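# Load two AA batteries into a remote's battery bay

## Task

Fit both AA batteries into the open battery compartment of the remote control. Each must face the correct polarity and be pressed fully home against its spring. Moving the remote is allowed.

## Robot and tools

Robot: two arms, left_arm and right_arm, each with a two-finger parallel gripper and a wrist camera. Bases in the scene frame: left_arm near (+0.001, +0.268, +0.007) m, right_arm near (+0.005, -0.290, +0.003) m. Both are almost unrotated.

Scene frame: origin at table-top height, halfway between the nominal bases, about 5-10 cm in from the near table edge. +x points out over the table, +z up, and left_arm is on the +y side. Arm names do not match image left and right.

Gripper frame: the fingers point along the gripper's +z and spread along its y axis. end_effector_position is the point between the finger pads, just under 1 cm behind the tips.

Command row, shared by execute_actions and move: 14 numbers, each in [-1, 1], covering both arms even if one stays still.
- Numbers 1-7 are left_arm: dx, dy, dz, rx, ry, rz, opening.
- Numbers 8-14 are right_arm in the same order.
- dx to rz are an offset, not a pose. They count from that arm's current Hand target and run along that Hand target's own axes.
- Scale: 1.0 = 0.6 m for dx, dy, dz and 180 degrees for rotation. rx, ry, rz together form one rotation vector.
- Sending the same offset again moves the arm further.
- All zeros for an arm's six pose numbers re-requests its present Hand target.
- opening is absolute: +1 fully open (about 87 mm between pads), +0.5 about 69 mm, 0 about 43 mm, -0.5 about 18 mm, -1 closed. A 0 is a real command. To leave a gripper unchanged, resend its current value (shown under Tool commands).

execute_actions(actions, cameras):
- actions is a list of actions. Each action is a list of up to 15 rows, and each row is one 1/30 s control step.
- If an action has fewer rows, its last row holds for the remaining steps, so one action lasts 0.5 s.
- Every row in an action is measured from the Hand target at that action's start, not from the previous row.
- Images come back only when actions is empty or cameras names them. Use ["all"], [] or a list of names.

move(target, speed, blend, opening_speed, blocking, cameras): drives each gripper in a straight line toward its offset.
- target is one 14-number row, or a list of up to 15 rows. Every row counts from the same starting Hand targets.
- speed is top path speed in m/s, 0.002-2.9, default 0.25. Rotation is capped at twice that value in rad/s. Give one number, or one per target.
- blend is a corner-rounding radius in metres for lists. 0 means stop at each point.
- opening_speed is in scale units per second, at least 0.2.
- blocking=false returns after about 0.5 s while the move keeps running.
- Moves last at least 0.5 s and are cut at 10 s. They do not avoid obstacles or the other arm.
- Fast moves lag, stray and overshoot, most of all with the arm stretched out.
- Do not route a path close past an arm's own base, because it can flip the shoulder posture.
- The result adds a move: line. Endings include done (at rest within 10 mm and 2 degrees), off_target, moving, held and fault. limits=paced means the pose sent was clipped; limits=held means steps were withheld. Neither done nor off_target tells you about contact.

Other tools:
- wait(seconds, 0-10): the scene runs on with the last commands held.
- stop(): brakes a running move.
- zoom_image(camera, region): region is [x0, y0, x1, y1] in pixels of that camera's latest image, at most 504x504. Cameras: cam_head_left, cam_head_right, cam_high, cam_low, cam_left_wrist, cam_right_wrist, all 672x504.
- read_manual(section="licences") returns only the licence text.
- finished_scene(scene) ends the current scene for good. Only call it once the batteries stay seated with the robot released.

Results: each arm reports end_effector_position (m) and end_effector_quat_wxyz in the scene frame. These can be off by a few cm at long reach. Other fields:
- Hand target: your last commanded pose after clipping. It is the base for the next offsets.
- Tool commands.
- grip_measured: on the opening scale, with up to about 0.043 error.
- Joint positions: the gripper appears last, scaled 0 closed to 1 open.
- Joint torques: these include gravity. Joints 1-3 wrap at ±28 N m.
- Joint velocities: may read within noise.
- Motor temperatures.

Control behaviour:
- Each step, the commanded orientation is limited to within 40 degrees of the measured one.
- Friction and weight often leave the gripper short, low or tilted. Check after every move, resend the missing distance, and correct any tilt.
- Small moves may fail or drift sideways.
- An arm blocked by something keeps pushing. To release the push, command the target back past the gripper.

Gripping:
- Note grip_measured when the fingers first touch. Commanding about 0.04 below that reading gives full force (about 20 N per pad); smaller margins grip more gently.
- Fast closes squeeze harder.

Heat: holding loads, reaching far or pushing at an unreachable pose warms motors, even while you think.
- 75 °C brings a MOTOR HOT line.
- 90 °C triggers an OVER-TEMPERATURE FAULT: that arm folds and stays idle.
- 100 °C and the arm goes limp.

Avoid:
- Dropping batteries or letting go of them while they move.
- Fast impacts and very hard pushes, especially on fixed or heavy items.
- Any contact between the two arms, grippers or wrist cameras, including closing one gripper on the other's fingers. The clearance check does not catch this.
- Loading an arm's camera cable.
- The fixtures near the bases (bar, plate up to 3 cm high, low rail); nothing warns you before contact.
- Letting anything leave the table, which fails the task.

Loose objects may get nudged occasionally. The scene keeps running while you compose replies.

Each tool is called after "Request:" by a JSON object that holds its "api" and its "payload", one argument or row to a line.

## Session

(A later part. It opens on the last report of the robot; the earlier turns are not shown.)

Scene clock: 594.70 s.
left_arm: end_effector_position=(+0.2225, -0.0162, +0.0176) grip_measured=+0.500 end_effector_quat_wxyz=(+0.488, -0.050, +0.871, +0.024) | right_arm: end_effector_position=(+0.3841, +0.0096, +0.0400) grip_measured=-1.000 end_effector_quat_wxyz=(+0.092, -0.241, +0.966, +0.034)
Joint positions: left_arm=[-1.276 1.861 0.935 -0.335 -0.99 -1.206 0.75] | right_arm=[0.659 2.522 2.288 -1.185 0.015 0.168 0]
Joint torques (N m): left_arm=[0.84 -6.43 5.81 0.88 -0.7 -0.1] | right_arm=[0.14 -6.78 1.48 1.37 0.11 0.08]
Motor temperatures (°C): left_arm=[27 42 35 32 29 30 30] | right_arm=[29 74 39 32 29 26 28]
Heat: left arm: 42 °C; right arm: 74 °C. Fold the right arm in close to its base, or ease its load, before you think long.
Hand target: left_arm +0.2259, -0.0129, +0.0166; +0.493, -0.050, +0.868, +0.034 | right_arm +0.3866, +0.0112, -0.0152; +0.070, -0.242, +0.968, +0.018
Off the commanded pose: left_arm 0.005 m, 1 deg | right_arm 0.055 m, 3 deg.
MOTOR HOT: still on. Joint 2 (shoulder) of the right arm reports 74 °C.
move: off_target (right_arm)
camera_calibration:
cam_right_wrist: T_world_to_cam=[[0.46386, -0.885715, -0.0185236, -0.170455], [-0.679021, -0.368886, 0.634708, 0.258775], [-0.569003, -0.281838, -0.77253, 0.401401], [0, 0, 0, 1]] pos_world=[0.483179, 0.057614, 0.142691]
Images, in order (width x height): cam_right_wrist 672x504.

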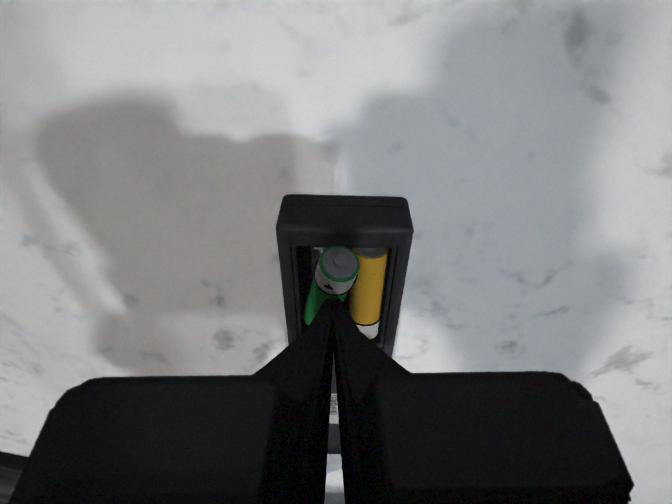

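Request:
{"api": "move", "payload": {
  "target": [
    [0,0,0,0,0,0,0.5,0,-0.002,-0.125,0,0,0,-1],
    [0,0,0,0,0,0,0.5,-0.015,-0.022,-0.12,0,0,0,-1],
    [0,0,0,0,0,0,0.5,-0.015,-0.022,-0.08,0,0,0,-1]
  ],
  "speed": 0.1,
  "cameras": ["cam_right_wrist","cam_low"]
}}

Request:
{"api": "zoom_image", "payload": {
  "camera": "cam_right_wrist",
  "region": [220, 200, 450, 420]
}}

Request:
{"api": "zoom_image", "payload": {
  "camera": "cam_low",
  "region": [420, 230, 540, 320]
}}

Scene clock: 599.83 s.
left_arm: end_effector_position=(+0.2225, -0.0162, +0.0176) grip_measured=+0.500 end_effector_quat_wxyz=(+0.488, -0.050, +0.871, +0.024) | right_arm: end_effector_position=(+0.3906, +0.0035, +0.0391) grip_measured=-1.000 end_effector_quat_wxyz=(+0.067, -0.241, +0.968, +0.023)
Joint positions: left_arm=[-1.276 1.861 0.935 -0.335 -0.99 -1.206 0.75] | right_arm=[0.642 2.639 2.505 -1.337 0.015 0.153 0]
Joint torques (N m): left_arm=[0.84 -6.45 5.82 0.88 -0.7 -0.1] | right_arm=[-0.57 -14.97 5.76 0.63 0.09 -0.02]
Motor temperatures (°C): left_arm=[27 42 35 32 29 30 30] | right_arm=[29 73 39 32 29 26 28]
Heat: left arm: 42 °C; right arm: 73 °C. Fold the right arm in close to its base, or ease its load, before you think long.
Hand target: left_arm +0.2259, -0.0129, +0.0166; +0.493, -0.050, +0.868, +0.034 | right_arm +0.3946, +0.0005, +0.0337; +0.070, -0.242, +0.968, +0.018
Off the commanded pose: left_arm 0.005 m, 1 deg | right_arm 0.007 m, 1 deg.
MOTOR HOT: still on. Joint 2 (shoulder) of the right arm reports 73 °C.
move: done
camera_calibration:
cam_right_wrist: T_world_to_cam=[[0.462039, -0.886827, -0.00758555, -0.178603], [-0.652143, -0.34554, 0.674767, 0.24941], [-0.601023, -0.306822, -0.737991, 0.414046], [0, 0, 0, 1]] pos_world=[0.494024, 0.0548292, 0.135914]
Images, in order (width x height): cam_low 672x504, cam_right_wrist 672x504.

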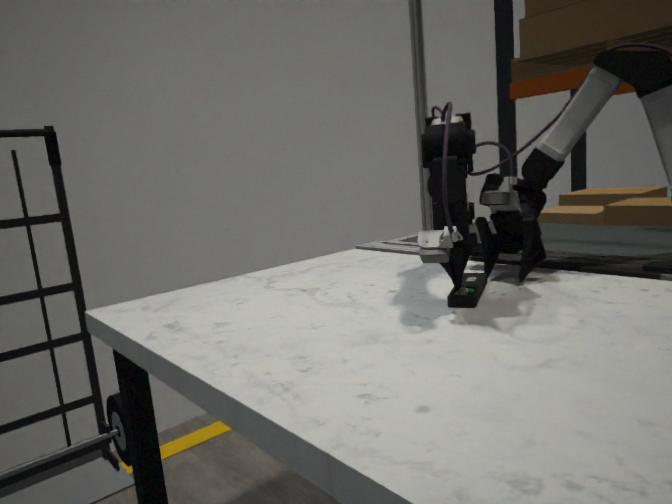

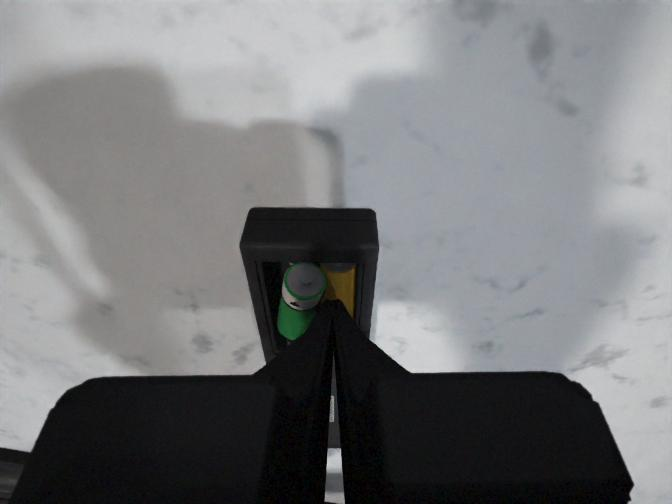

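Scaled by 2.191 from the camera's 672x504 image, which has a finer 960x720 frame.

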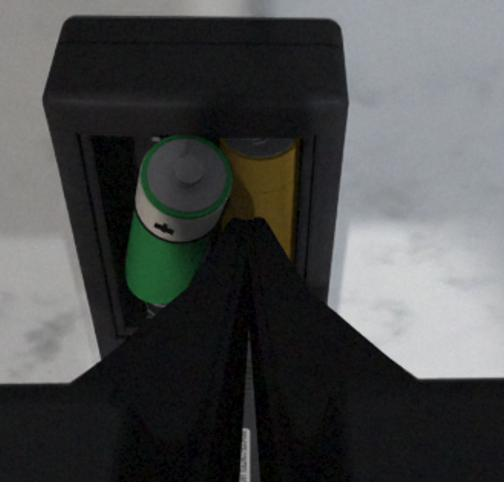

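Scaled by 4.200 from the camera's 672x504 image, which has a finer 960x720 frame.

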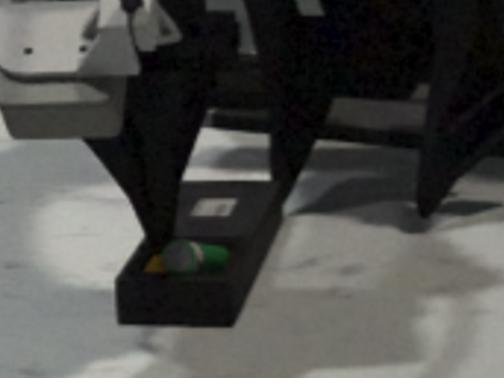

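Request:
{"api": "move", "payload": {
  "target": [
    [0,0,0,0,0,0,0.5,0.004,0.014,0.008,0,0,0,-1],
    [0,0,0,0,0,0,0.5,0.012,0.026,0.02,0,0,0,-1]
  ],
  "speed": 0.06,
  "cameras": ["cam_right_wrist"]
}}

Request:
{"api": "zoom_image", "payload": {
  "camera": "cam_right_wrist",
  "region": [220, 200, 450, 420]
}}

Scene clock: 601.83 s.
left_arm: end_effector_position=(+0.2225, -0.0162, +0.0176) grip_measured=+0.500 end_effector_quat_wxyz=(+0.488, -0.050, +0.871, +0.024) | right_arm: end_effector_position=(+0.3898, +0.0041, +0.0346) grip_measured=-1.000 end_effector_quat_wxyz=(+0.078, -0.240, +0.968, +0.016)
Joint positions: left_arm=[-1.276 1.861 0.935 -0.335 -0.99 -1.206 0.75] | right_arm=[0.651 2.601 2.414 -1.271 0.036 0.163 0]
Joint torques (N m): left_arm=[0.84 -6.43 5.82 0.88 -0.7 -0.1] | right_arm=[1.21 -14.23 3.55 0.79 -0.08 0.2]
Motor temperatures (°C): left_arm=[27 42 35 32 29 30 30] | right_arm=[29 74 39 32 29 26 28]
Heat: left arm: 42 °C; right arm: 74 °C. Fold the right arm in close to its base, or ease its load, before you think long.
Hand target: left_arm +0.2259, -0.0129, +0.0166; +0.493, -0.050, +0.868, +0.034 | right_arm +0.3826, +0.0116, +0.0207; +0.070, -0.241, +0.968, +0.018
Off the commanded pose: left_arm 0.005 m, 1 deg | right_arm 0.017 m, 1 deg.
MOTOR HOT: still on. Joint 2 (shoulder) of the right arm reports 74 °C.
move: off_target (right_arm)
camera_calibration:
cam_right_wrist: T_world_to_cam=[[0.457898, -0.888955, 0.00936994, -0.176589], [-0.669092, -0.337669, 0.662039, 0.259155], [-0.585359, -0.309416, -0.749411, 0.404685], [0, 0, 0, 1]] pos_world=[0.491144, 0.0557447, 0.13336]
Images, in order (width x height): cam_right_wrist 672x504.

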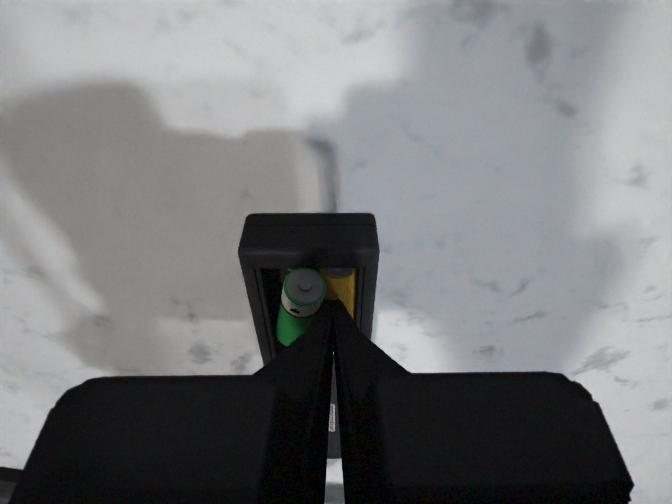

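Scaled by 2.191 from the camera's 672x504 image, which has a finer 960x720 frame.

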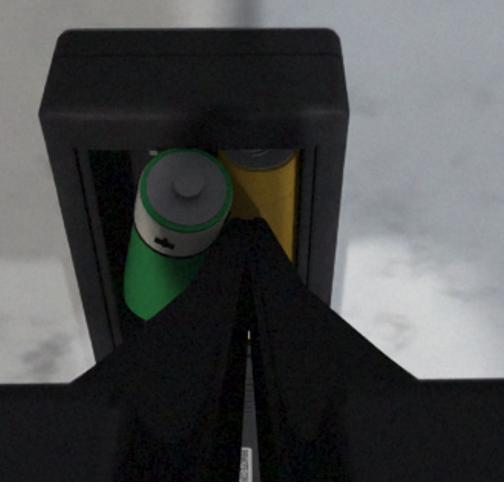

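Request:
{"api": "move", "payload": {
  "target": [
    [0,0,0,0,0,0,0.5,0.005,0.035,-0.012,0,0,0,-1]
  ],
  "speed": 0.06,
  "cameras": ["cam_right_wrist"]
}}

Request:
{"api": "zoom_image", "payload": {
  "camera": "cam_right_wrist",
  "region": [220, 200, 450, 420]
}}

Scene clock: 603.43 s.
left_arm: end_effector_position=(+0.2225, -0.0162, +0.0176) grip_measured=+0.500 end_effector_quat_wxyz=(+0.488, -0.050, +0.871, +0.024) | right_arm: end_effector_position=(+0.3728, +0.0252, +0.0331) grip_measured=-1.000 end_effector_quat_wxyz=(+0.077, -0.243, +0.967, +0.017)
Joint positions: left_arm=[-1.276 1.861 0.935 -0.335 -0.99 -1.206 0.75] | right_arm=[0.704 2.603 2.412 -1.27 0.041 0.21 0]
Joint torques (N m): left_arm=[0.84 -6.42 5.81 0.88 -0.7 -0.1] | right_arm=[0.25 -14.01 7.32 0.48 -0.08 0.16]
Motor temperatures (°C): left_arm=[27 42 35 32 29 30 30] | right_arm=[29 74 39 32 29 26 28]
Heat: left arm: 42 °C; right arm: 74 °C. Fold the right arm in close to its base, or ease its load, before you think long.
Hand target: left_arm +0.2259, -0.0129, +0.0166; +0.493, -0.050, +0.868, +0.034 | right_arm +0.3692, +0.0283, +0.0275; +0.070, -0.242, +0.968, +0.018
Off the commanded pose: left_arm 0.005 m, 1 deg | right_arm 0.007 m, 1 deg.
MOTOR HOT: still on. Joint 2 (shoulder) of the right arm reports 74 °C.
move: done
camera_calibration:
cam_right_wrist: T_world_to_cam=[[0.463551, -0.886022, 0.00925276, -0.152288], [-0.666095, -0.341565, 0.663062, 0.254789], [-0.584327, -0.313526, -0.748507, 0.399848], [0, 0, 0, 1]] pos_world=[0.473949, 0.0774589, 0.131757]
Images, in order (width x height): cam_right_wrist 672x504.

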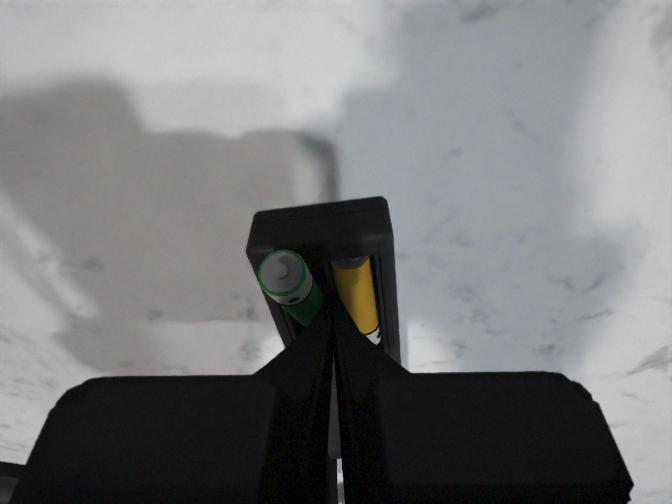

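Scaled by 2.191 from the camera's 672x504 image, which has a finer 960x720 frame.

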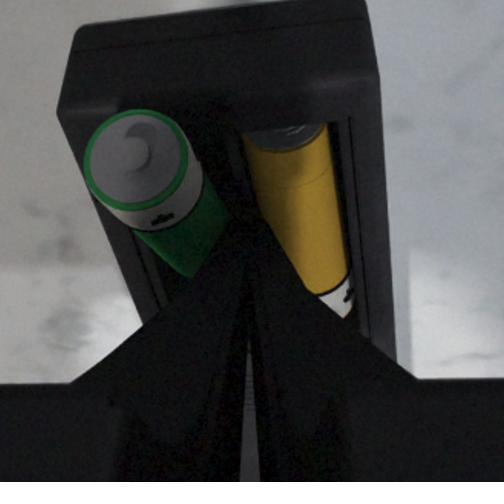

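Request:
{"api": "move", "payload": {
  "target": [
    [0,0,0,0,0,0,0.5,0,-0.01,-0.02,0,0,0,-1],
    [0,0,0,0,0,0,0.5,0.04,-0.02,-0.12,0,-0.08,0,-1]
  ],
  "speed": 0.12,
  "cameras": ["cam_right_wrist","cam_head_right","cam_low","cam_high"]
}}

Request:
{"api": "zoom_image", "payload": {
  "camera": "cam_right_wrist",
  "region": [220, 150, 450, 370]
}}

Scene clock: 607.77 s.
left_arm: end_effector_position=(+0.2226, -0.0161, +0.0176) grip_measured=+0.500 end_effector_quat_wxyz=(+0.489, -0.050, +0.871, +0.024) | right_arm: end_effector_position=(+0.3435, -0.0006, +0.0833) grip_measured=-1.000 end_effector_quat_wxyz=(+0.169, -0.240, +0.955, +0.045)
Joint positions: left_arm=[-1.276 1.861 0.935 -0.335 -0.99 -1.206 0.75] | right_arm=[0.716 2.14 1.8 -0.929 0.074 0.211 0]
Joint torques (N m): left_arm=[0.84 -6.43 5.82 0.88 -0.69 -0.1] | right_arm=[0.47 -15.62 6.04 1.02 0.13 0.11]
Motor temperatures (°C): left_arm=[27 42 35 32 29 30 30] | right_arm=[29 74 39 32 29 26 28]
Heat: left arm: 42 °C; right arm: 74 °C. Fold the right arm in close to its base, or ease its load, before you think long.
Hand target: left_arm +0.2259, -0.0130, +0.0165; +0.492, -0.050, +0.868, +0.034 | right_arm +0.3447, +0.0017, +0.0953; +0.191, -0.237, +0.951, +0.048
Off the commanded pose: left_arm 0.005 m, 1 deg | right_arm 0.012 m, 2 deg.
MOTOR HOT: still on. Joint 2 (shoulder) of the right arm reports 74 °C.
move: off_target (right_arm)
camera_calibration:
cam_right_wrist: T_world_to_cam=[[0.465169, -0.885218, -0.00255687, -0.161556], [-0.76307, -0.402442, 0.505732, 0.239554], [-0.448712, -0.2333, -0.862687, 0.375078], [0, 0, 0, 1]] pos_world=[0.426249, 0.0409004, 0.202011]
Images, in order (width x height): cam_head_right 672x504, cam_high 672x504, cam_low 672x504, cam_right_wrist 672x504.

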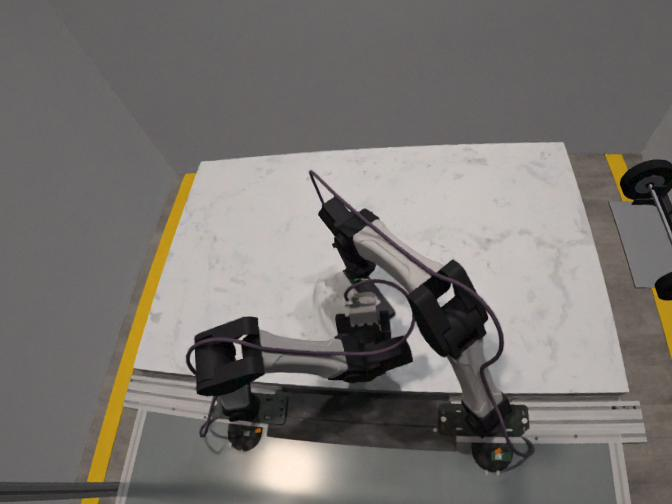

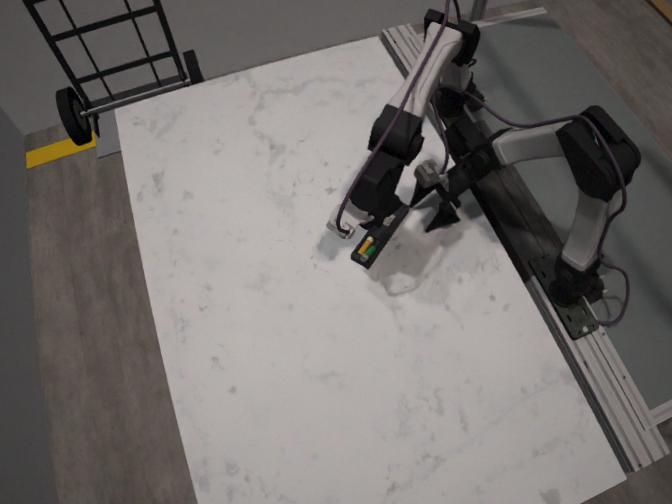

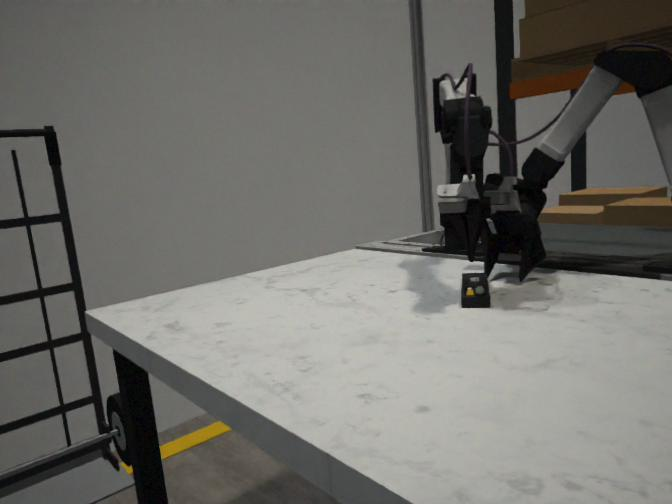

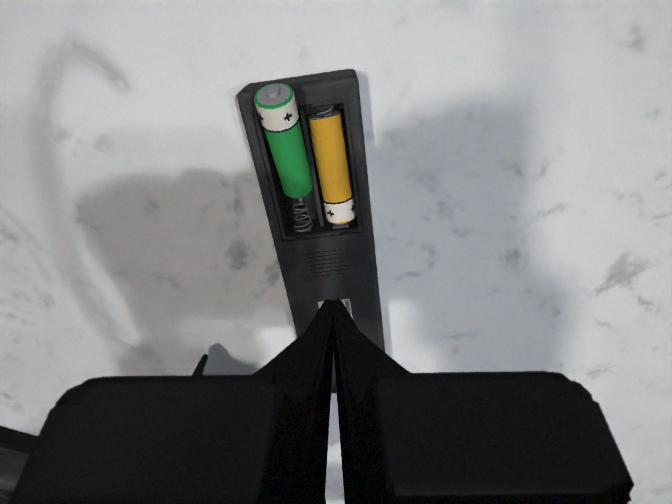

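Scaled by 2.191 from the camera's 672x504 image, which has a finer 960x720 frame.

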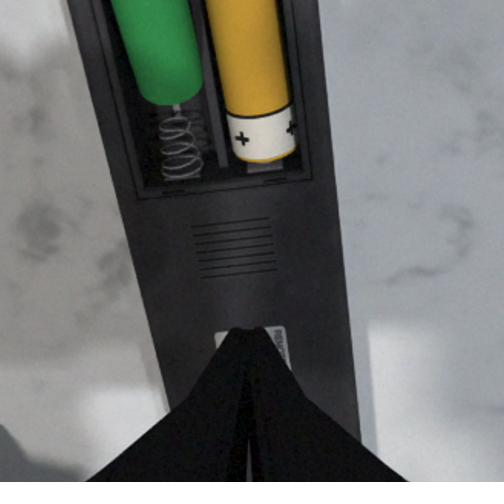

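Request:
{"api": "execute_actions", "payload": {
  "actions": [],
  "cameras": ["cam_left_wrist"]
}}

Request:
{"api": "zoom_image", "payload": {
  "camera": "cam_left_wrist",
  "region": [100, 100, 600, 500]
}}

Scene clock: 615.17 s.
left_arm: end_effector_position=(+0.2226, -0.0161, +0.0176) grip_measured=+0.500 end_effector_quat_wxyz=(+0.489, -0.050, +0.871, +0.024) | right_arm: end_effector_position=(+0.3435, -0.0005, +0.0833) grip_measured=-1.000 end_effector_quat_wxyz=(+0.170, -0.240, +0.955, +0.045)
Joint positions: left_arm=[-1.276 1.861 0.935 -0.335 -0.99 -1.206 0.75] | right_arm=[0.716 2.14 1.8 -0.929 0.074 0.211 0]
Joint velocities: within noise
Joint torques (N m): left_arm=[0.84 -6.43 5.82 0.88 -0.69 -0.1] | right_arm=[0.44 -15.77 6.09 1.01 0.16 0.1]
Motor temperatures (°C): left_arm=[27 42 35 32 29 30 30] | right_arm=[29 77 38 32 29 26 28]
Heat: left arm: 42 °C; right arm: 77 °C. Fold the right arm in close to its base, or ease its load, before you think long.
Hand target: left_arm +0.2259, -0.0130, +0.0165; +0.492, -0.050, +0.868, +0.034 | right_arm +0.3447, +0.0017, +0.0953; +0.191, -0.237, +0.951, +0.048
Tool commands: left_gripper/opening=+0.5 right_gripper/opening=-1.0
Off the commanded pose: left_arm 0.005 m, 1 deg | right_arm 0.012 m, 2 deg.
MOTOR HOT: still on. Joint 2 (shoulder) of the right arm reports 77 °C.
camera_calibration:
cam_left_wrist: T_world_to_cam=[[0.132535, -0.991177, 0.00152526, -0.045898], [-0.980821, -0.131371, -0.143985, 0.239966], [0.142915, 0.017587, -0.989579, 0.126161], [0, 0, 0, 1]] pos_world=[0.223417, -0.0161871, 0.159468]
Images, in order (width x height): cam_left_wrist 672x504.

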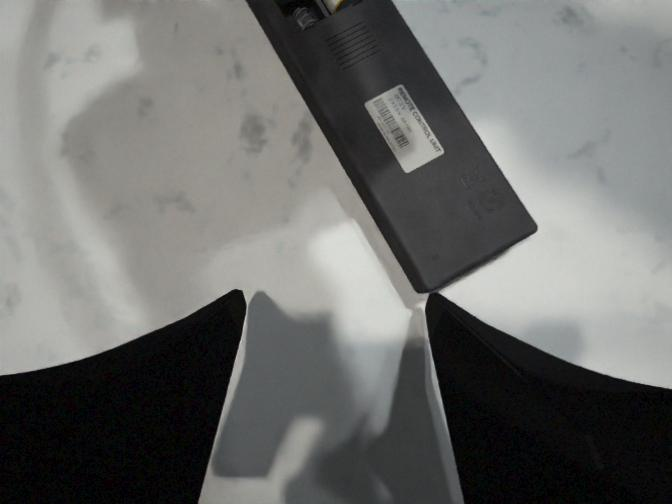

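Scaled by 1.008 from the camera's 672x504 image, which has a finer 960x720 frame.

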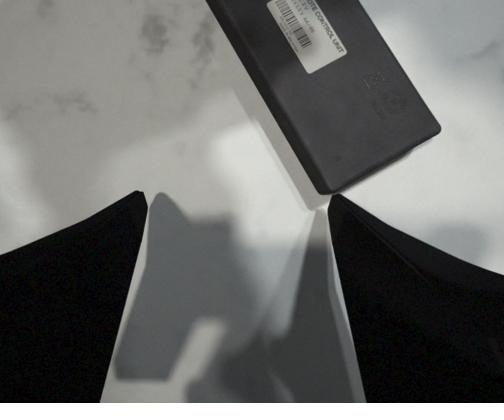

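Request:
{"api": "move", "payload": {
  "target": [0,0,0,0,0,0,0.5,-0.071,0.0335,0.057,0,0,-0.068,-0.35],
  "speed": 0.12,
  "cameras": ["cam_right_wrist"]
}}

Scene clock: 620.70 s.
left_arm: end_effector_position=(+0.2226, -0.0161, +0.0176) grip_measured=+0.500 end_effector_quat_wxyz=(+0.489, -0.050, +0.871, +0.024) | right_arm: end_effector_position=(+0.3761, +0.0385, +0.0744) grip_measured=-0.350 end_effector_quat_wxyz=(+0.181, -0.334, +0.925, +0.031)
Joint positions: left_arm=[-1.276 1.861 0.935 -0.335 -0.99 -1.206 0.75] | right_arm=[0.75 2.363 2.122 -1.013 0.085 0.043 0.325]
Joint torques (N m): left_arm=[0.84 -6.43 5.81 0.88 -0.69 -0.1] | right_arm=[0.47 -13.26 10.92 0.84 0.17 -0.01]
Motor temperatures (°C): left_arm=[27 42 35 32 29 30 30] | right_arm=[29 78 39 32 29 26 28]
Heat: left arm: 42 °C; right arm: 78 °C. Fold the right arm in close to its base, or ease its load, before you think long.
Hand target: left_arm +0.2259, -0.0130, +0.0165; +0.492, -0.050, +0.868, +0.034 | right_arm +0.3817, +0.0441, +0.0801; +0.195, -0.337, +0.921, +0.027
Off the commanded pose: left_arm 0.005 m, 1 deg | right_arm 0.010 m, 2 deg.
MOTOR HOT: still on. Joint 2 (shoulder) of the right arm reports 78 °C.
move: done
camera_calibration:
cam_right_wrist: T_world_to_cam=[[0.620253, -0.781591, 0.0663446, -0.209642], [-0.701203, -0.514569, 0.493492, 0.266611], [-0.35157, -0.352611, -0.867217, 0.359592], [0, 0, 0, 1]] pos_world=[0.443402, 0.100131, 0.194183]
Images, in order (width x height): cam_right_wrist 672x504.

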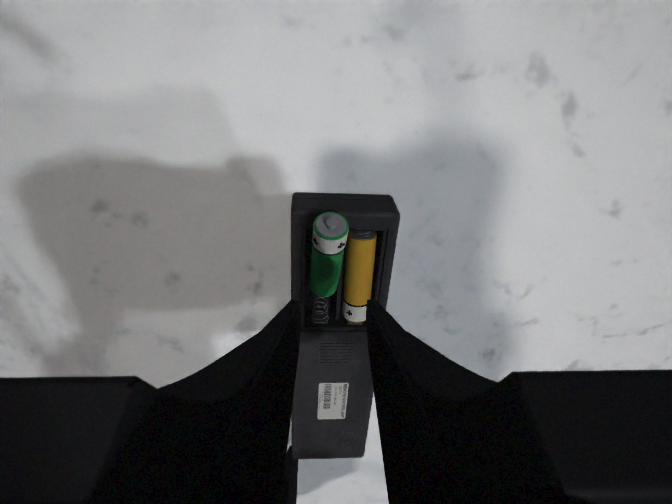

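Request:
{"api": "move", "payload": {
  "target": [
    [0,0,0,0,0,0,0.5,0.015,0,0.058,0,-0.02,0,-0.35],
    [0,0,0,0,0,0,0.5,0.015,0,0.058,0,-0.02,0,-0.9],
    [0,0,0,0,0,0,0.5,0.069,0.004,0.045,0,-0.02,0,-0.9],
    [0,0,0,0,0,0,0.5,0.1,0.004,0.045,0,0,0,-0.9]
  ],
  "speed": 0.09,
  "opening_speed": 2,
  "cameras": ["cam_right_wrist"]
}}

Request:
{"api": "zoom_image", "payload": {
  "camera": "cam_right_wrist",
  "region": [220, 200, 450, 420]
}}

Scene clock: 624.87 s.
left_arm: end_effector_position=(+0.2223, -0.0164, +0.0174) grip_measured=+0.500 end_effector_quat_wxyz=(+0.488, -0.050, +0.871, +0.024) | right_arm: end_effector_position=(+0.3719, +0.0353, +0.0417) grip_measured=-0.610 end_effector_quat_wxyz=(+0.241, -0.333, +0.910, +0.052)
Joint positions: left_arm=[-1.276 1.861 0.935 -0.335 -0.988 -1.206 0.75] | right_arm=[0.754 2.212 1.708 -0.619 0.091 0.03 0.195]
Joint torques (N m): left_arm=[0.84 -6.43 5.82 0.88 -0.71 -0.1] | right_arm=[0.34 -14.75 4.29 0.16 0.12 0.14]
Motor temperatures (°C): left_arm=[27 42 35 32 29 30 30] | right_arm=[29 78 39 32 29 26 28]
Heat: left arm: 42 °C; right arm: 78 °C. Fold the right arm in close to its base, or ease its load, before you think long.
Hand target: left_arm +0.2259, -0.0130, +0.0165; +0.492, -0.050, +0.868, +0.034 | right_arm +0.3475, +0.0143, +0.0324; +0.195, -0.337, +0.921, +0.027
Off the commanded pose: left_arm 0.005 m, 1 deg | right_arm 0.034 m, 6 deg.
MOTOR HOT: still on. Joint 2 (shoulder) of the right arm reports 78 °C.
move: off_target (right_arm)
camera_calibration:
cam_right_wrist: T_world_to_cam=[[0.623866, -0.778687, 0.0666168, -0.208746], [-0.738374, -0.559336, 0.376759, 0.298502], [-0.256116, -0.284235, -0.923913, 0.293137], [0, 0, 0, 1]] pos_world=[0.425713, 0.0877349, 0.172276]
Images, in order (width x height): cam_right_wrist 672x504.

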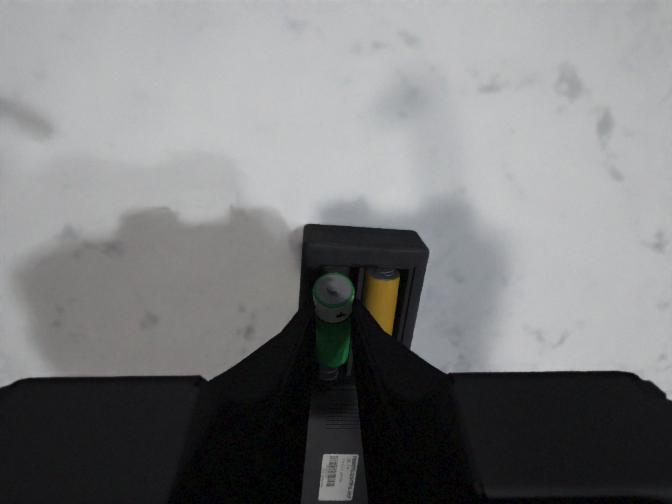

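Scaled by 2.191 from the camera's 672x504 image, which has a finer 960x720 frame.

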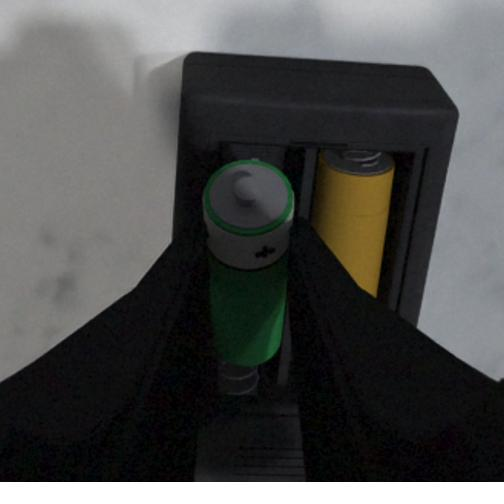

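Request:
{"api": "move", "payload": {
  "target": [
    [0,0,0,0,0,0,0.5,0.03,-0.005,0,0,0.02,0,-0.9],
    [0,0,0,0,0,0,0.5,0.055,-0.006,0.03,0,0.12,0,-0.9]
  ],
  "speed": 0.1,
  "cameras": ["cam_right_wrist","cam_low"]
}}

Request:
{"api": "zoom_image", "payload": {
  "camera": "cam_right_wrist",
  "region": [220, 200, 450, 420]
}}

Scene clock: 628.60 s.
left_arm: end_effector_position=(+0.2193, -0.0218, +0.0159) grip_measured=+0.500 end_effector_quat_wxyz=(+0.482, -0.049, +0.875, +0.013) | right_arm: end_effector_position=(+0.3672, +0.0267, +0.0370) grip_measured=-0.610 end_effector_quat_wxyz=(+0.121, -0.336, +0.934, -0.001)
Joint positions: left_arm=[-1.282 1.861 0.935 -0.321 -0.969 -1.206 0.75] | right_arm=[0.748 2.469 2.177 -1.099 0.097 0.047 0.195]
Joint torques (N m): left_arm=[1.36 -6.5 5.82 0.76 -0.91 -0.09] | right_arm=[-0.5 -9.07 5.5 -0.7 -0.09 0.14]
Motor temperatures (°C): left_arm=[27 42 35 32 29 30 30] | right_arm=[29 77 39 32 29 26 28]
Heat: left arm: 42 °C; right arm: 77 °C. Fold the right arm in close to its base, or ease its load, before you think long.
Hand target: left_arm +0.2258, -0.0130, +0.0165; +0.492, -0.050, +0.868, +0.034 | right_arm +0.3328, -0.0054, +0.0037; +0.019, -0.337, +0.941, -0.036
Off the commanded pose: left_arm 0.011 m, 3 deg | right_arm 0.058 m, 12 deg.
MOTOR HOT: still on. Joint 2 (shoulder) of the right arm reports 77 °C.
move: off_target (left_arm, right_arm)
camera_calibration:
cam_right_wrist: T_world_to_cam=[[0.62024, -0.779618, 0.0865902, -0.21156], [-0.654264, -0.453274, 0.605377, 0.249778], [-0.432714, -0.432132, -0.791215, 0.348987], [0, 0, 0, 1]] pos_world=[0.44565, 0.0990902, 0.143233]
Images, in order (width x height): cam_low 672x504, cam_right_wrist 672x504.

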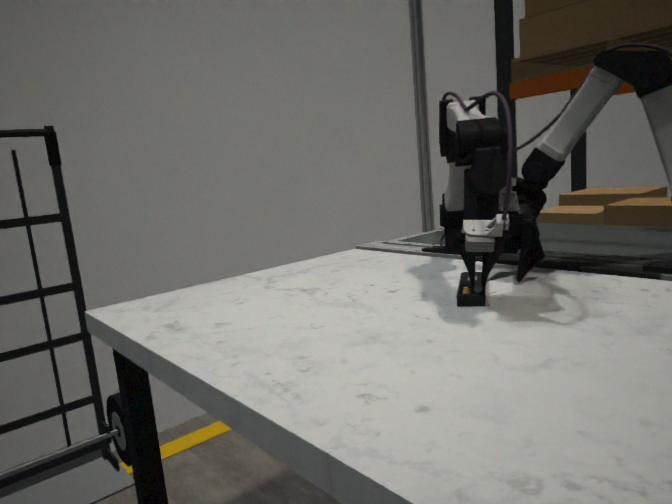

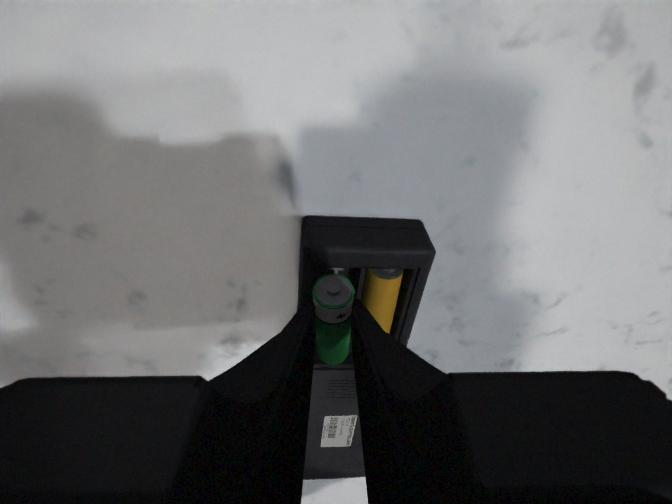

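Scaled by 2.191 from the camera's 672x504 image, which has a finer 960x720 frame.

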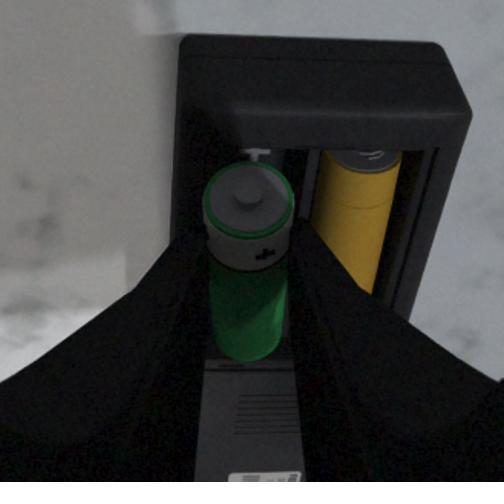

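Request:
{"api": "move", "payload": {
  "target": [
    [0,0,0,0,0,0,0.5,-0.04,-0.01,-0.01,0,-0.03,0,-0.9],
    [0,0,0,0,0,0,0.5,-0.04,-0.01,-0.01,0,-0.03,0,-0.45],
    [0,0,0,0,0,0,0.5,-0.055,-0.016,-0.075,0,-0.03,0,-0.45]
  ],
  "speed": 0.12,
  "opening_speed": 2,
  "cameras": ["cam_right_wrist","cam_low"]
}}

Request:
{"api": "zoom_image", "payload": {
  "camera": "cam_right_wrist",
  "region": [220, 200, 450, 420]
}}

Request:
{"api": "zoom_image", "payload": {
  "camera": "cam_low",
  "region": [420, 230, 540, 320]
}}

Scene clock: 632.13 s.
left_arm: end_effector_position=(+0.2219, -0.0172, +0.0170) grip_measured=+0.500 end_effector_quat_wxyz=(+0.486, -0.050, +0.872, +0.022) | right_arm: end_effector_position=(+0.3548, +0.0089, +0.0464) grip_measured=-0.450 end_effector_quat_wxyz=(+0.055, -0.339, +0.939, -0.026)
Joint positions: left_arm=[-1.276 1.861 0.935 -0.333 -0.984 -1.206 0.75] | right_arm=[0.737 2.57 2.396 -1.359 0.09 0.041 0.275]
Joint torques (N m): left_arm=[0.87 -6.45 5.81 0.85 -0.75 -0.09] | right_arm=[-0.76 -14.04 10.18 0.35 -0.03 -0.02]
Motor temperatures (°C): left_arm=[27 42 35 32 29 30 30] | right_arm=[29 76 39 32 29 26 28]
Heat: left arm: 42 °C; right arm: 76 °C. Fold the right arm in close to its base, or ease its load, before you think long.
Hand target: left_arm +0.2258, -0.0130, +0.0165; +0.492, -0.050, +0.868, +0.034 | right_arm +0.3617, +0.0107, +0.0496; +0.063, -0.338, +0.939, -0.021
Off the commanded pose: left_arm 0.006 m, 2 deg | right_arm 0.008 m, 1 deg.
MOTOR HOT: still on. Joint 2 (shoulder) of the right arm reports 76 °C.
move: done; target 2's new opening was sent with right_arm's hand 0.037 m and 7 deg from that target
camera_calibration:
cam_right_wrist: T_world_to_cam=[[0.626495, -0.774187, 0.0902174, -0.220997], [-0.584278, -0.389871, 0.711773, 0.197626], [-0.515872, -0.498634, -0.696592, 0.36911], [0, 0, 0, 1]] pos_world=[0.444336, 0.0900064, 0.136392]
Images, in order (width x height): cam_low 672x504, cam_right_wrist 672x504.

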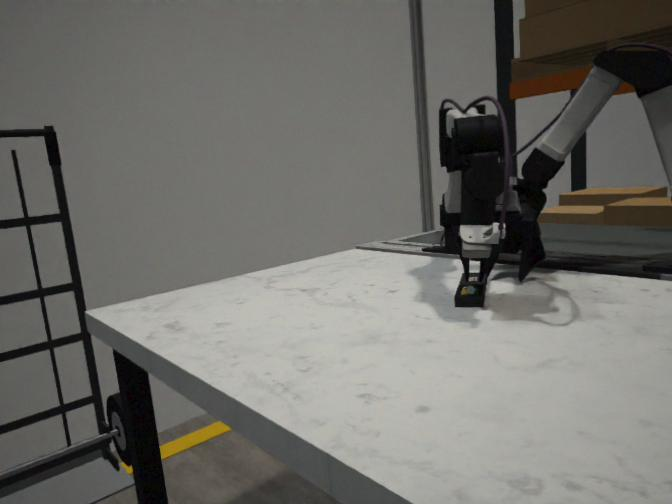

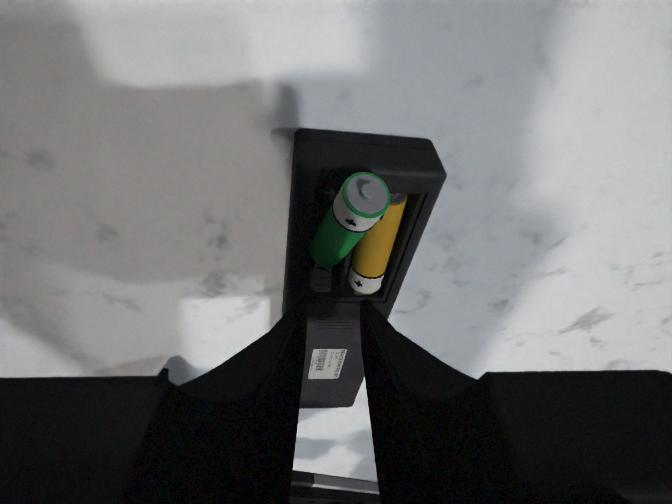

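Scaled by 2.191 from the camera's 672x504 image, which has a finer 960x720 frame.

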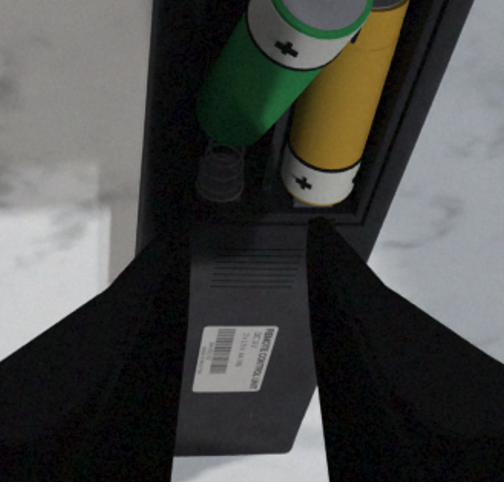

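Scaled by 4.200 from the camera's 672x504 image, which has a finer 960x720 frame.

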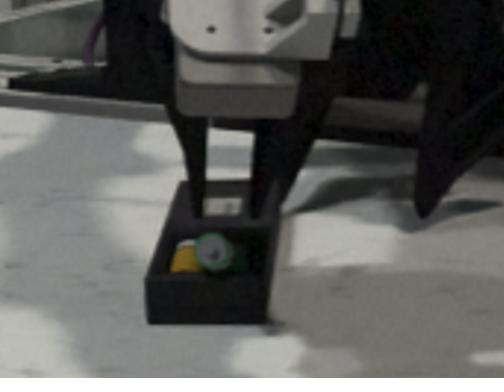

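Request:
{"api": "move", "payload": {
  "target": [
    [0,0,0,0,0,0,0.5,-0.058,-0.019,-0.01,0,-0.08,0.08,-0.3],
    [0,0,0,0,0,0,0.5,-0.055,-0.019,0.01,0,-0.08,0.08,-0.3]
  ],
  "speed": 0.1,
  "cameras": ["cam_right_wrist","cam_low"]
}}

Request:
{"api": "zoom_image", "payload": {
  "camera": "cam_right_wrist",
  "region": [220, 200, 450, 420]
}}

Scene clock: 639.67 s.
left_arm: end_effector_position=(+0.2220, -0.0171, +0.0171) grip_measured=+0.500 end_effector_quat_wxyz=(+0.487, -0.050, +0.872, +0.022) | right_arm: end_effector_position=(+0.3867, +0.0254, +0.0393) grip_measured=-0.300 end_effector_quat_wxyz=(+0.161, -0.228, +0.960, +0.028)
Joint positions: left_arm=[-1.276 1.861 0.935 -0.333 -0.985 -1.206 0.75] | right_arm=[0.705 2.416 2.084 -0.968 0.097 0.223 0.35]
Joint torques (N m): left_arm=[0.85 -6.45 5.81 0.86 -0.75 -0.1] | right_arm=[-0.88 -17.1 5.44 1.11 0.16 0.12]
Motor temperatures (°C): left_arm=[27 42 35 32 29 30 30] | right_arm=[29 76 40 32 29 26 28]
Heat: left arm: 42 °C; right arm: 76 °C. Fold the right arm in close to its base, or ease its load, before you think long.
Hand target: left_arm +0.2258, -0.0129, +0.0166; +0.493, -0.050, +0.868, +0.034 | right_arm +0.3950, +0.0229, +0.0481; +0.182, -0.218, +0.958, +0.030
Off the commanded pose: left_arm 0.006 m, 2 deg | right_arm 0.012 m, 3 deg.
MOTOR HOT: still on. Joint 2 (shoulder) of the right arm reports 76 °C.
move: off_target (right_arm)
camera_calibration:
cam_right_wrist: T_world_to_cam=[[0.438864, -0.898293, 0.0216617, -0.149263], [-0.7688, -0.362903, 0.526543, 0.305561], [-0.465129, -0.247734, -0.849872, 0.368839], [0, 0, 0, 1]] pos_world=[0.471979, 0.0681812, 0.155808]
Images, in order (width x height): cam_low 672x504, cam_right_wrist 672x504.

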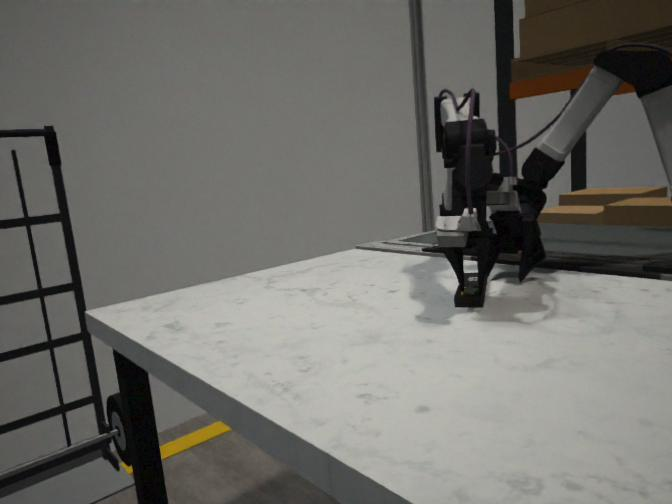

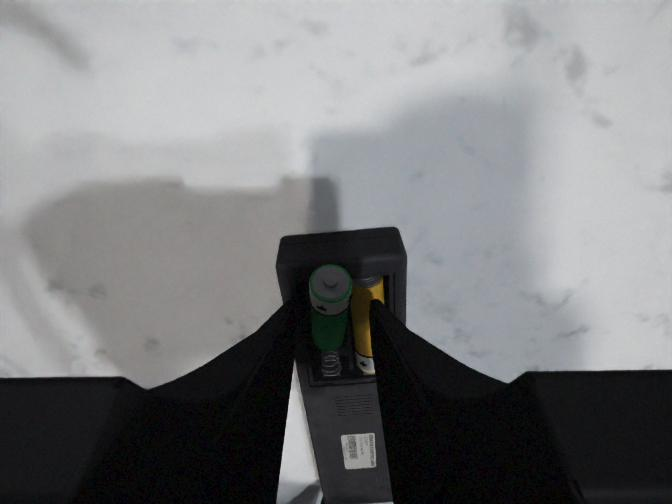

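Scaled by 2.191 from the camera's 672x504 image, which has a finer 960x720 frame.

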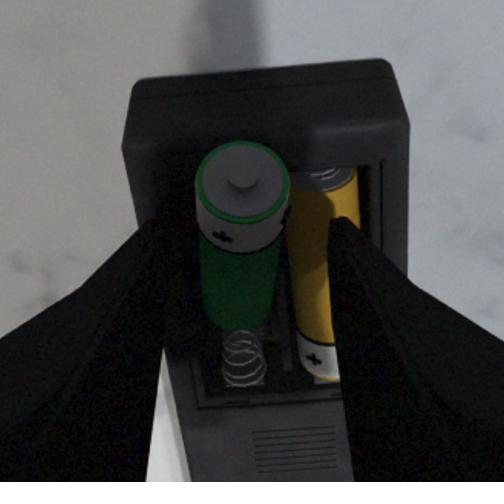

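Request:
{"api": "move", "payload": {
  "target": [
    [0,0,0,0,0,0,0.5,-0.006,0.003,-0.018,0,0,0,-0.3],
    [0,0,0,0,0,0,0.5,-0.006,0.003,-0.018,0,0,0,-0.75]
  ],
  "speed": 0.1,
  "opening_speed": 1,
  "cameras": ["cam_right_wrist","cam_low"]
}}

Request:
{"api": "zoom_image", "payload": {
  "camera": "cam_low",
  "region": [420, 230, 540, 320]
}}

Scene clock: 642.27 s.
left_arm: end_effector_position=(+0.2222, -0.0169, +0.0173) grip_measured=+0.500 end_effector_quat_wxyz=(+0.487, -0.050, +0.872, +0.023) | right_arm: end_effector_position=(+0.3855, +0.0244, +0.0391) grip_measured=-0.610 end_effector_quat_wxyz=(+0.158, -0.226, +0.961, +0.027)
Joint positions: left_arm=[-1.276 1.861 0.935 -0.333 -0.987 -1.206 0.75] | right_arm=[0.705 2.416 2.084 -0.974 0.098 0.229 0.195]
Joint torques (N m): left_arm=[0.85 -6.43 5.81 0.87 -0.73 -0.1] | right_arm=[-0.42 -17.4 9.02 0.73 0.16 0.1]
Motor temperatures (°C): left_arm=[27 42 35 32 29 30 30] | right_arm=[29 78 40 32 29 26 28]
Heat: left arm: 42 °C; right arm: 78 °C. Fold the right arm in close to its base, or ease its load, before you think long.
Hand target: left_arm +0.2258, -0.0130, +0.0166; +0.493, -0.050, +0.868, +0.034 | right_arm +0.3936, +0.0246, +0.0594; +0.182, -0.218, +0.958, +0.030
Off the commanded pose: left_arm 0.005 m, 2 deg | right_arm 0.022 m, 3 deg.
MOTOR HOT: still on. Joint 2 (shoulder) of the right arm reports 78 °C.
move: off_target (right_arm); target 2's new opening was sent with right_arm's hand 0.021 m and 3 deg from that target
camera_calibration:
cam_right_wrist: T_world_to_cam=[[0.433795, -0.900729, 0.0225455, -0.147644], [-0.768264, -0.356695, 0.531543, 0.303849], [-0.470735, -0.247902, -0.846731, 0.369872], [0, 0, 0, 1]] pos_world=[0.471595, 0.0670857, 0.155002]
Images, in order (width x height): cam_low 672x504, cam_right_wrist 672x504.

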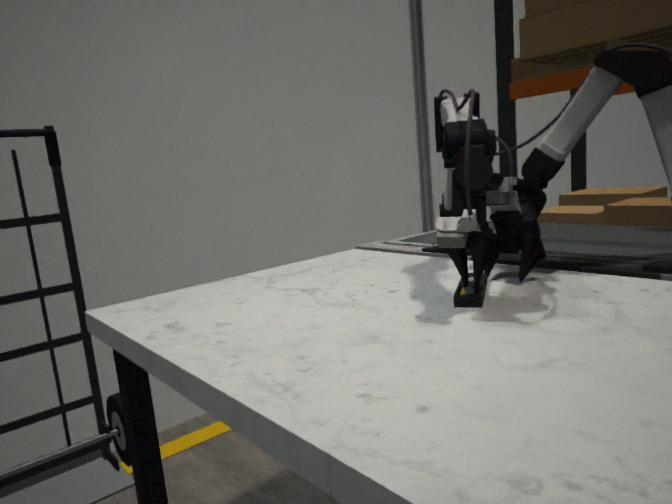

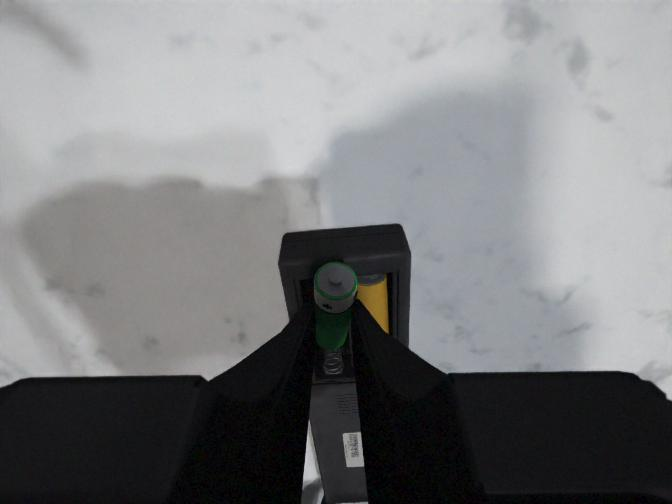

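Scaled by 4.200 from the camera's 672x504 image, which has a finer 960x720 frame.

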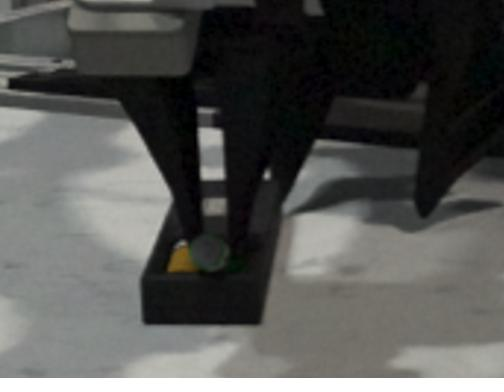

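Request:
{"api": "move", "payload": {
  "target": [
    [0,0,0,0,0,0,0.5,0,0,0,0,0,0,-0.45],
    [0,0,0,0,0,0,0.5,0,0,-0.015,0,0,0,-0.45],
    [0,0,0,0,0,0,0.5,0.002,0,-0.008,0,0,0,-0.45],
    [0,0,0,0,0,0,0.5,0.002,0,-0.008,0,0,0,-0.8]
  ],
  "speed": 0.1,
  "opening_speed": 1.5,
  "cameras": ["cam_right_wrist","cam_low"]
}}

Request:
{"api": "zoom_image", "payload": {
  "camera": "cam_low",
  "region": [420, 230, 540, 320]
}}

Scene clock: 645.53 s.
left_arm: end_effector_position=(+0.2223, -0.0167, +0.0174) grip_measured=+0.500 end_effector_quat_wxyz=(+0.488, -0.050, +0.871, +0.023) | right_arm: end_effector_position=(+0.3823, +0.0214, +0.0387) grip_measured=-0.625 end_effector_quat_wxyz=(+0.151, -0.226, +0.962, +0.022)
Joint positions: left_arm=[-1.276 1.861 0.935 -0.334 -0.988 -1.206 0.75] | right_arm=[0.705 2.415 2.084 -0.992 0.099 0.229 0.187]
Joint torques (N m): left_arm=[0.85 -6.43 5.81 0.86 -0.71 -0.1] | right_arm=[-0.31 -18.86 8.13 0.79 0.19 0.1]
Motor temperatures (°C): left_arm=[27 42 35 32 29 30 30] | right_arm=[29 80 41 32 29 26 28]
Heat: left arm: 42 °C; right arm: 80 °C. Fold the right arm in close to its base, or ease its load, before you think long.
Hand target: left_arm +0.2258, -0.0129, +0.0165; +0.493, -0.050, +0.868, +0.034 | right_arm +0.3910, +0.0234, +0.0635; +0.182, -0.218, +0.958, +0.030
Off the commanded pose: left_arm 0.005 m, 1 deg | right_arm 0.026 m, 4 deg.
MOTOR HOT: still on. Joint 2 (shoulder) of the right arm reports 80 °C.
move: off_target (right_arm); target 4's new opening was sent with right_arm's hand 0.026 m and 4 deg from that target
camera_calibration:
cam_right_wrist: T_world_to_cam=[[0.433467, -0.90074, 0.0278281, -0.148984], [-0.761825, -0.349772, 0.545235, 0.297407], [-0.481382, -0.257542, -0.837821, 0.3712], [0, 0, 0, 1]] pos_world=[0.469841, 0.0654284, 0.152988]
Images, in order (width x height): cam_low 672x504, cam_right_wrist 672x504.

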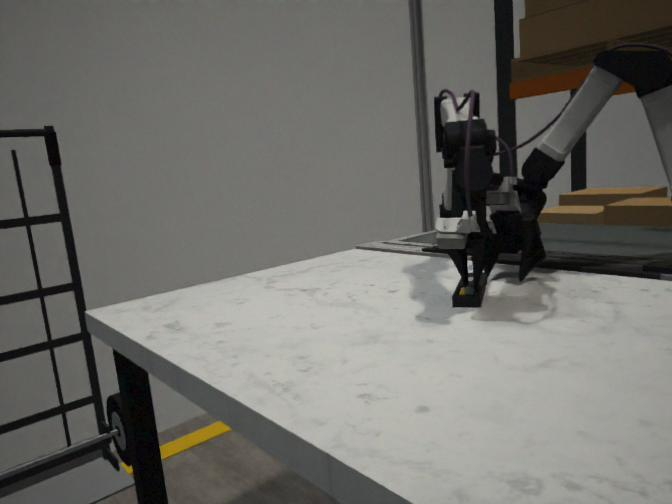

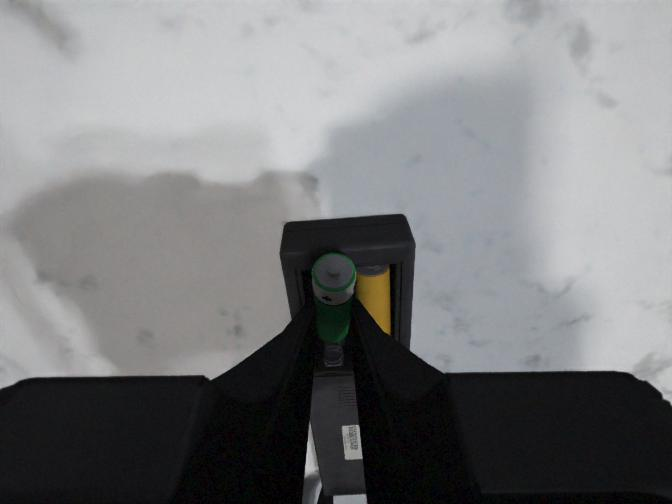

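Scaled by 4.200 from the camera's 672x504 image, which has a finer 960x720 frame.

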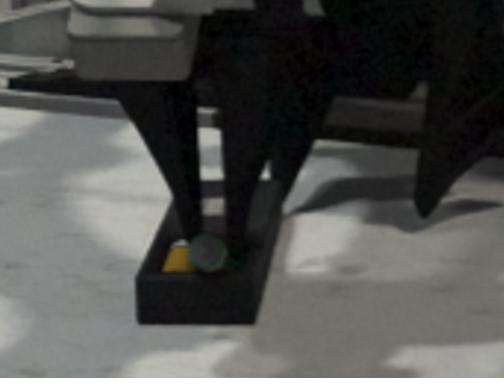

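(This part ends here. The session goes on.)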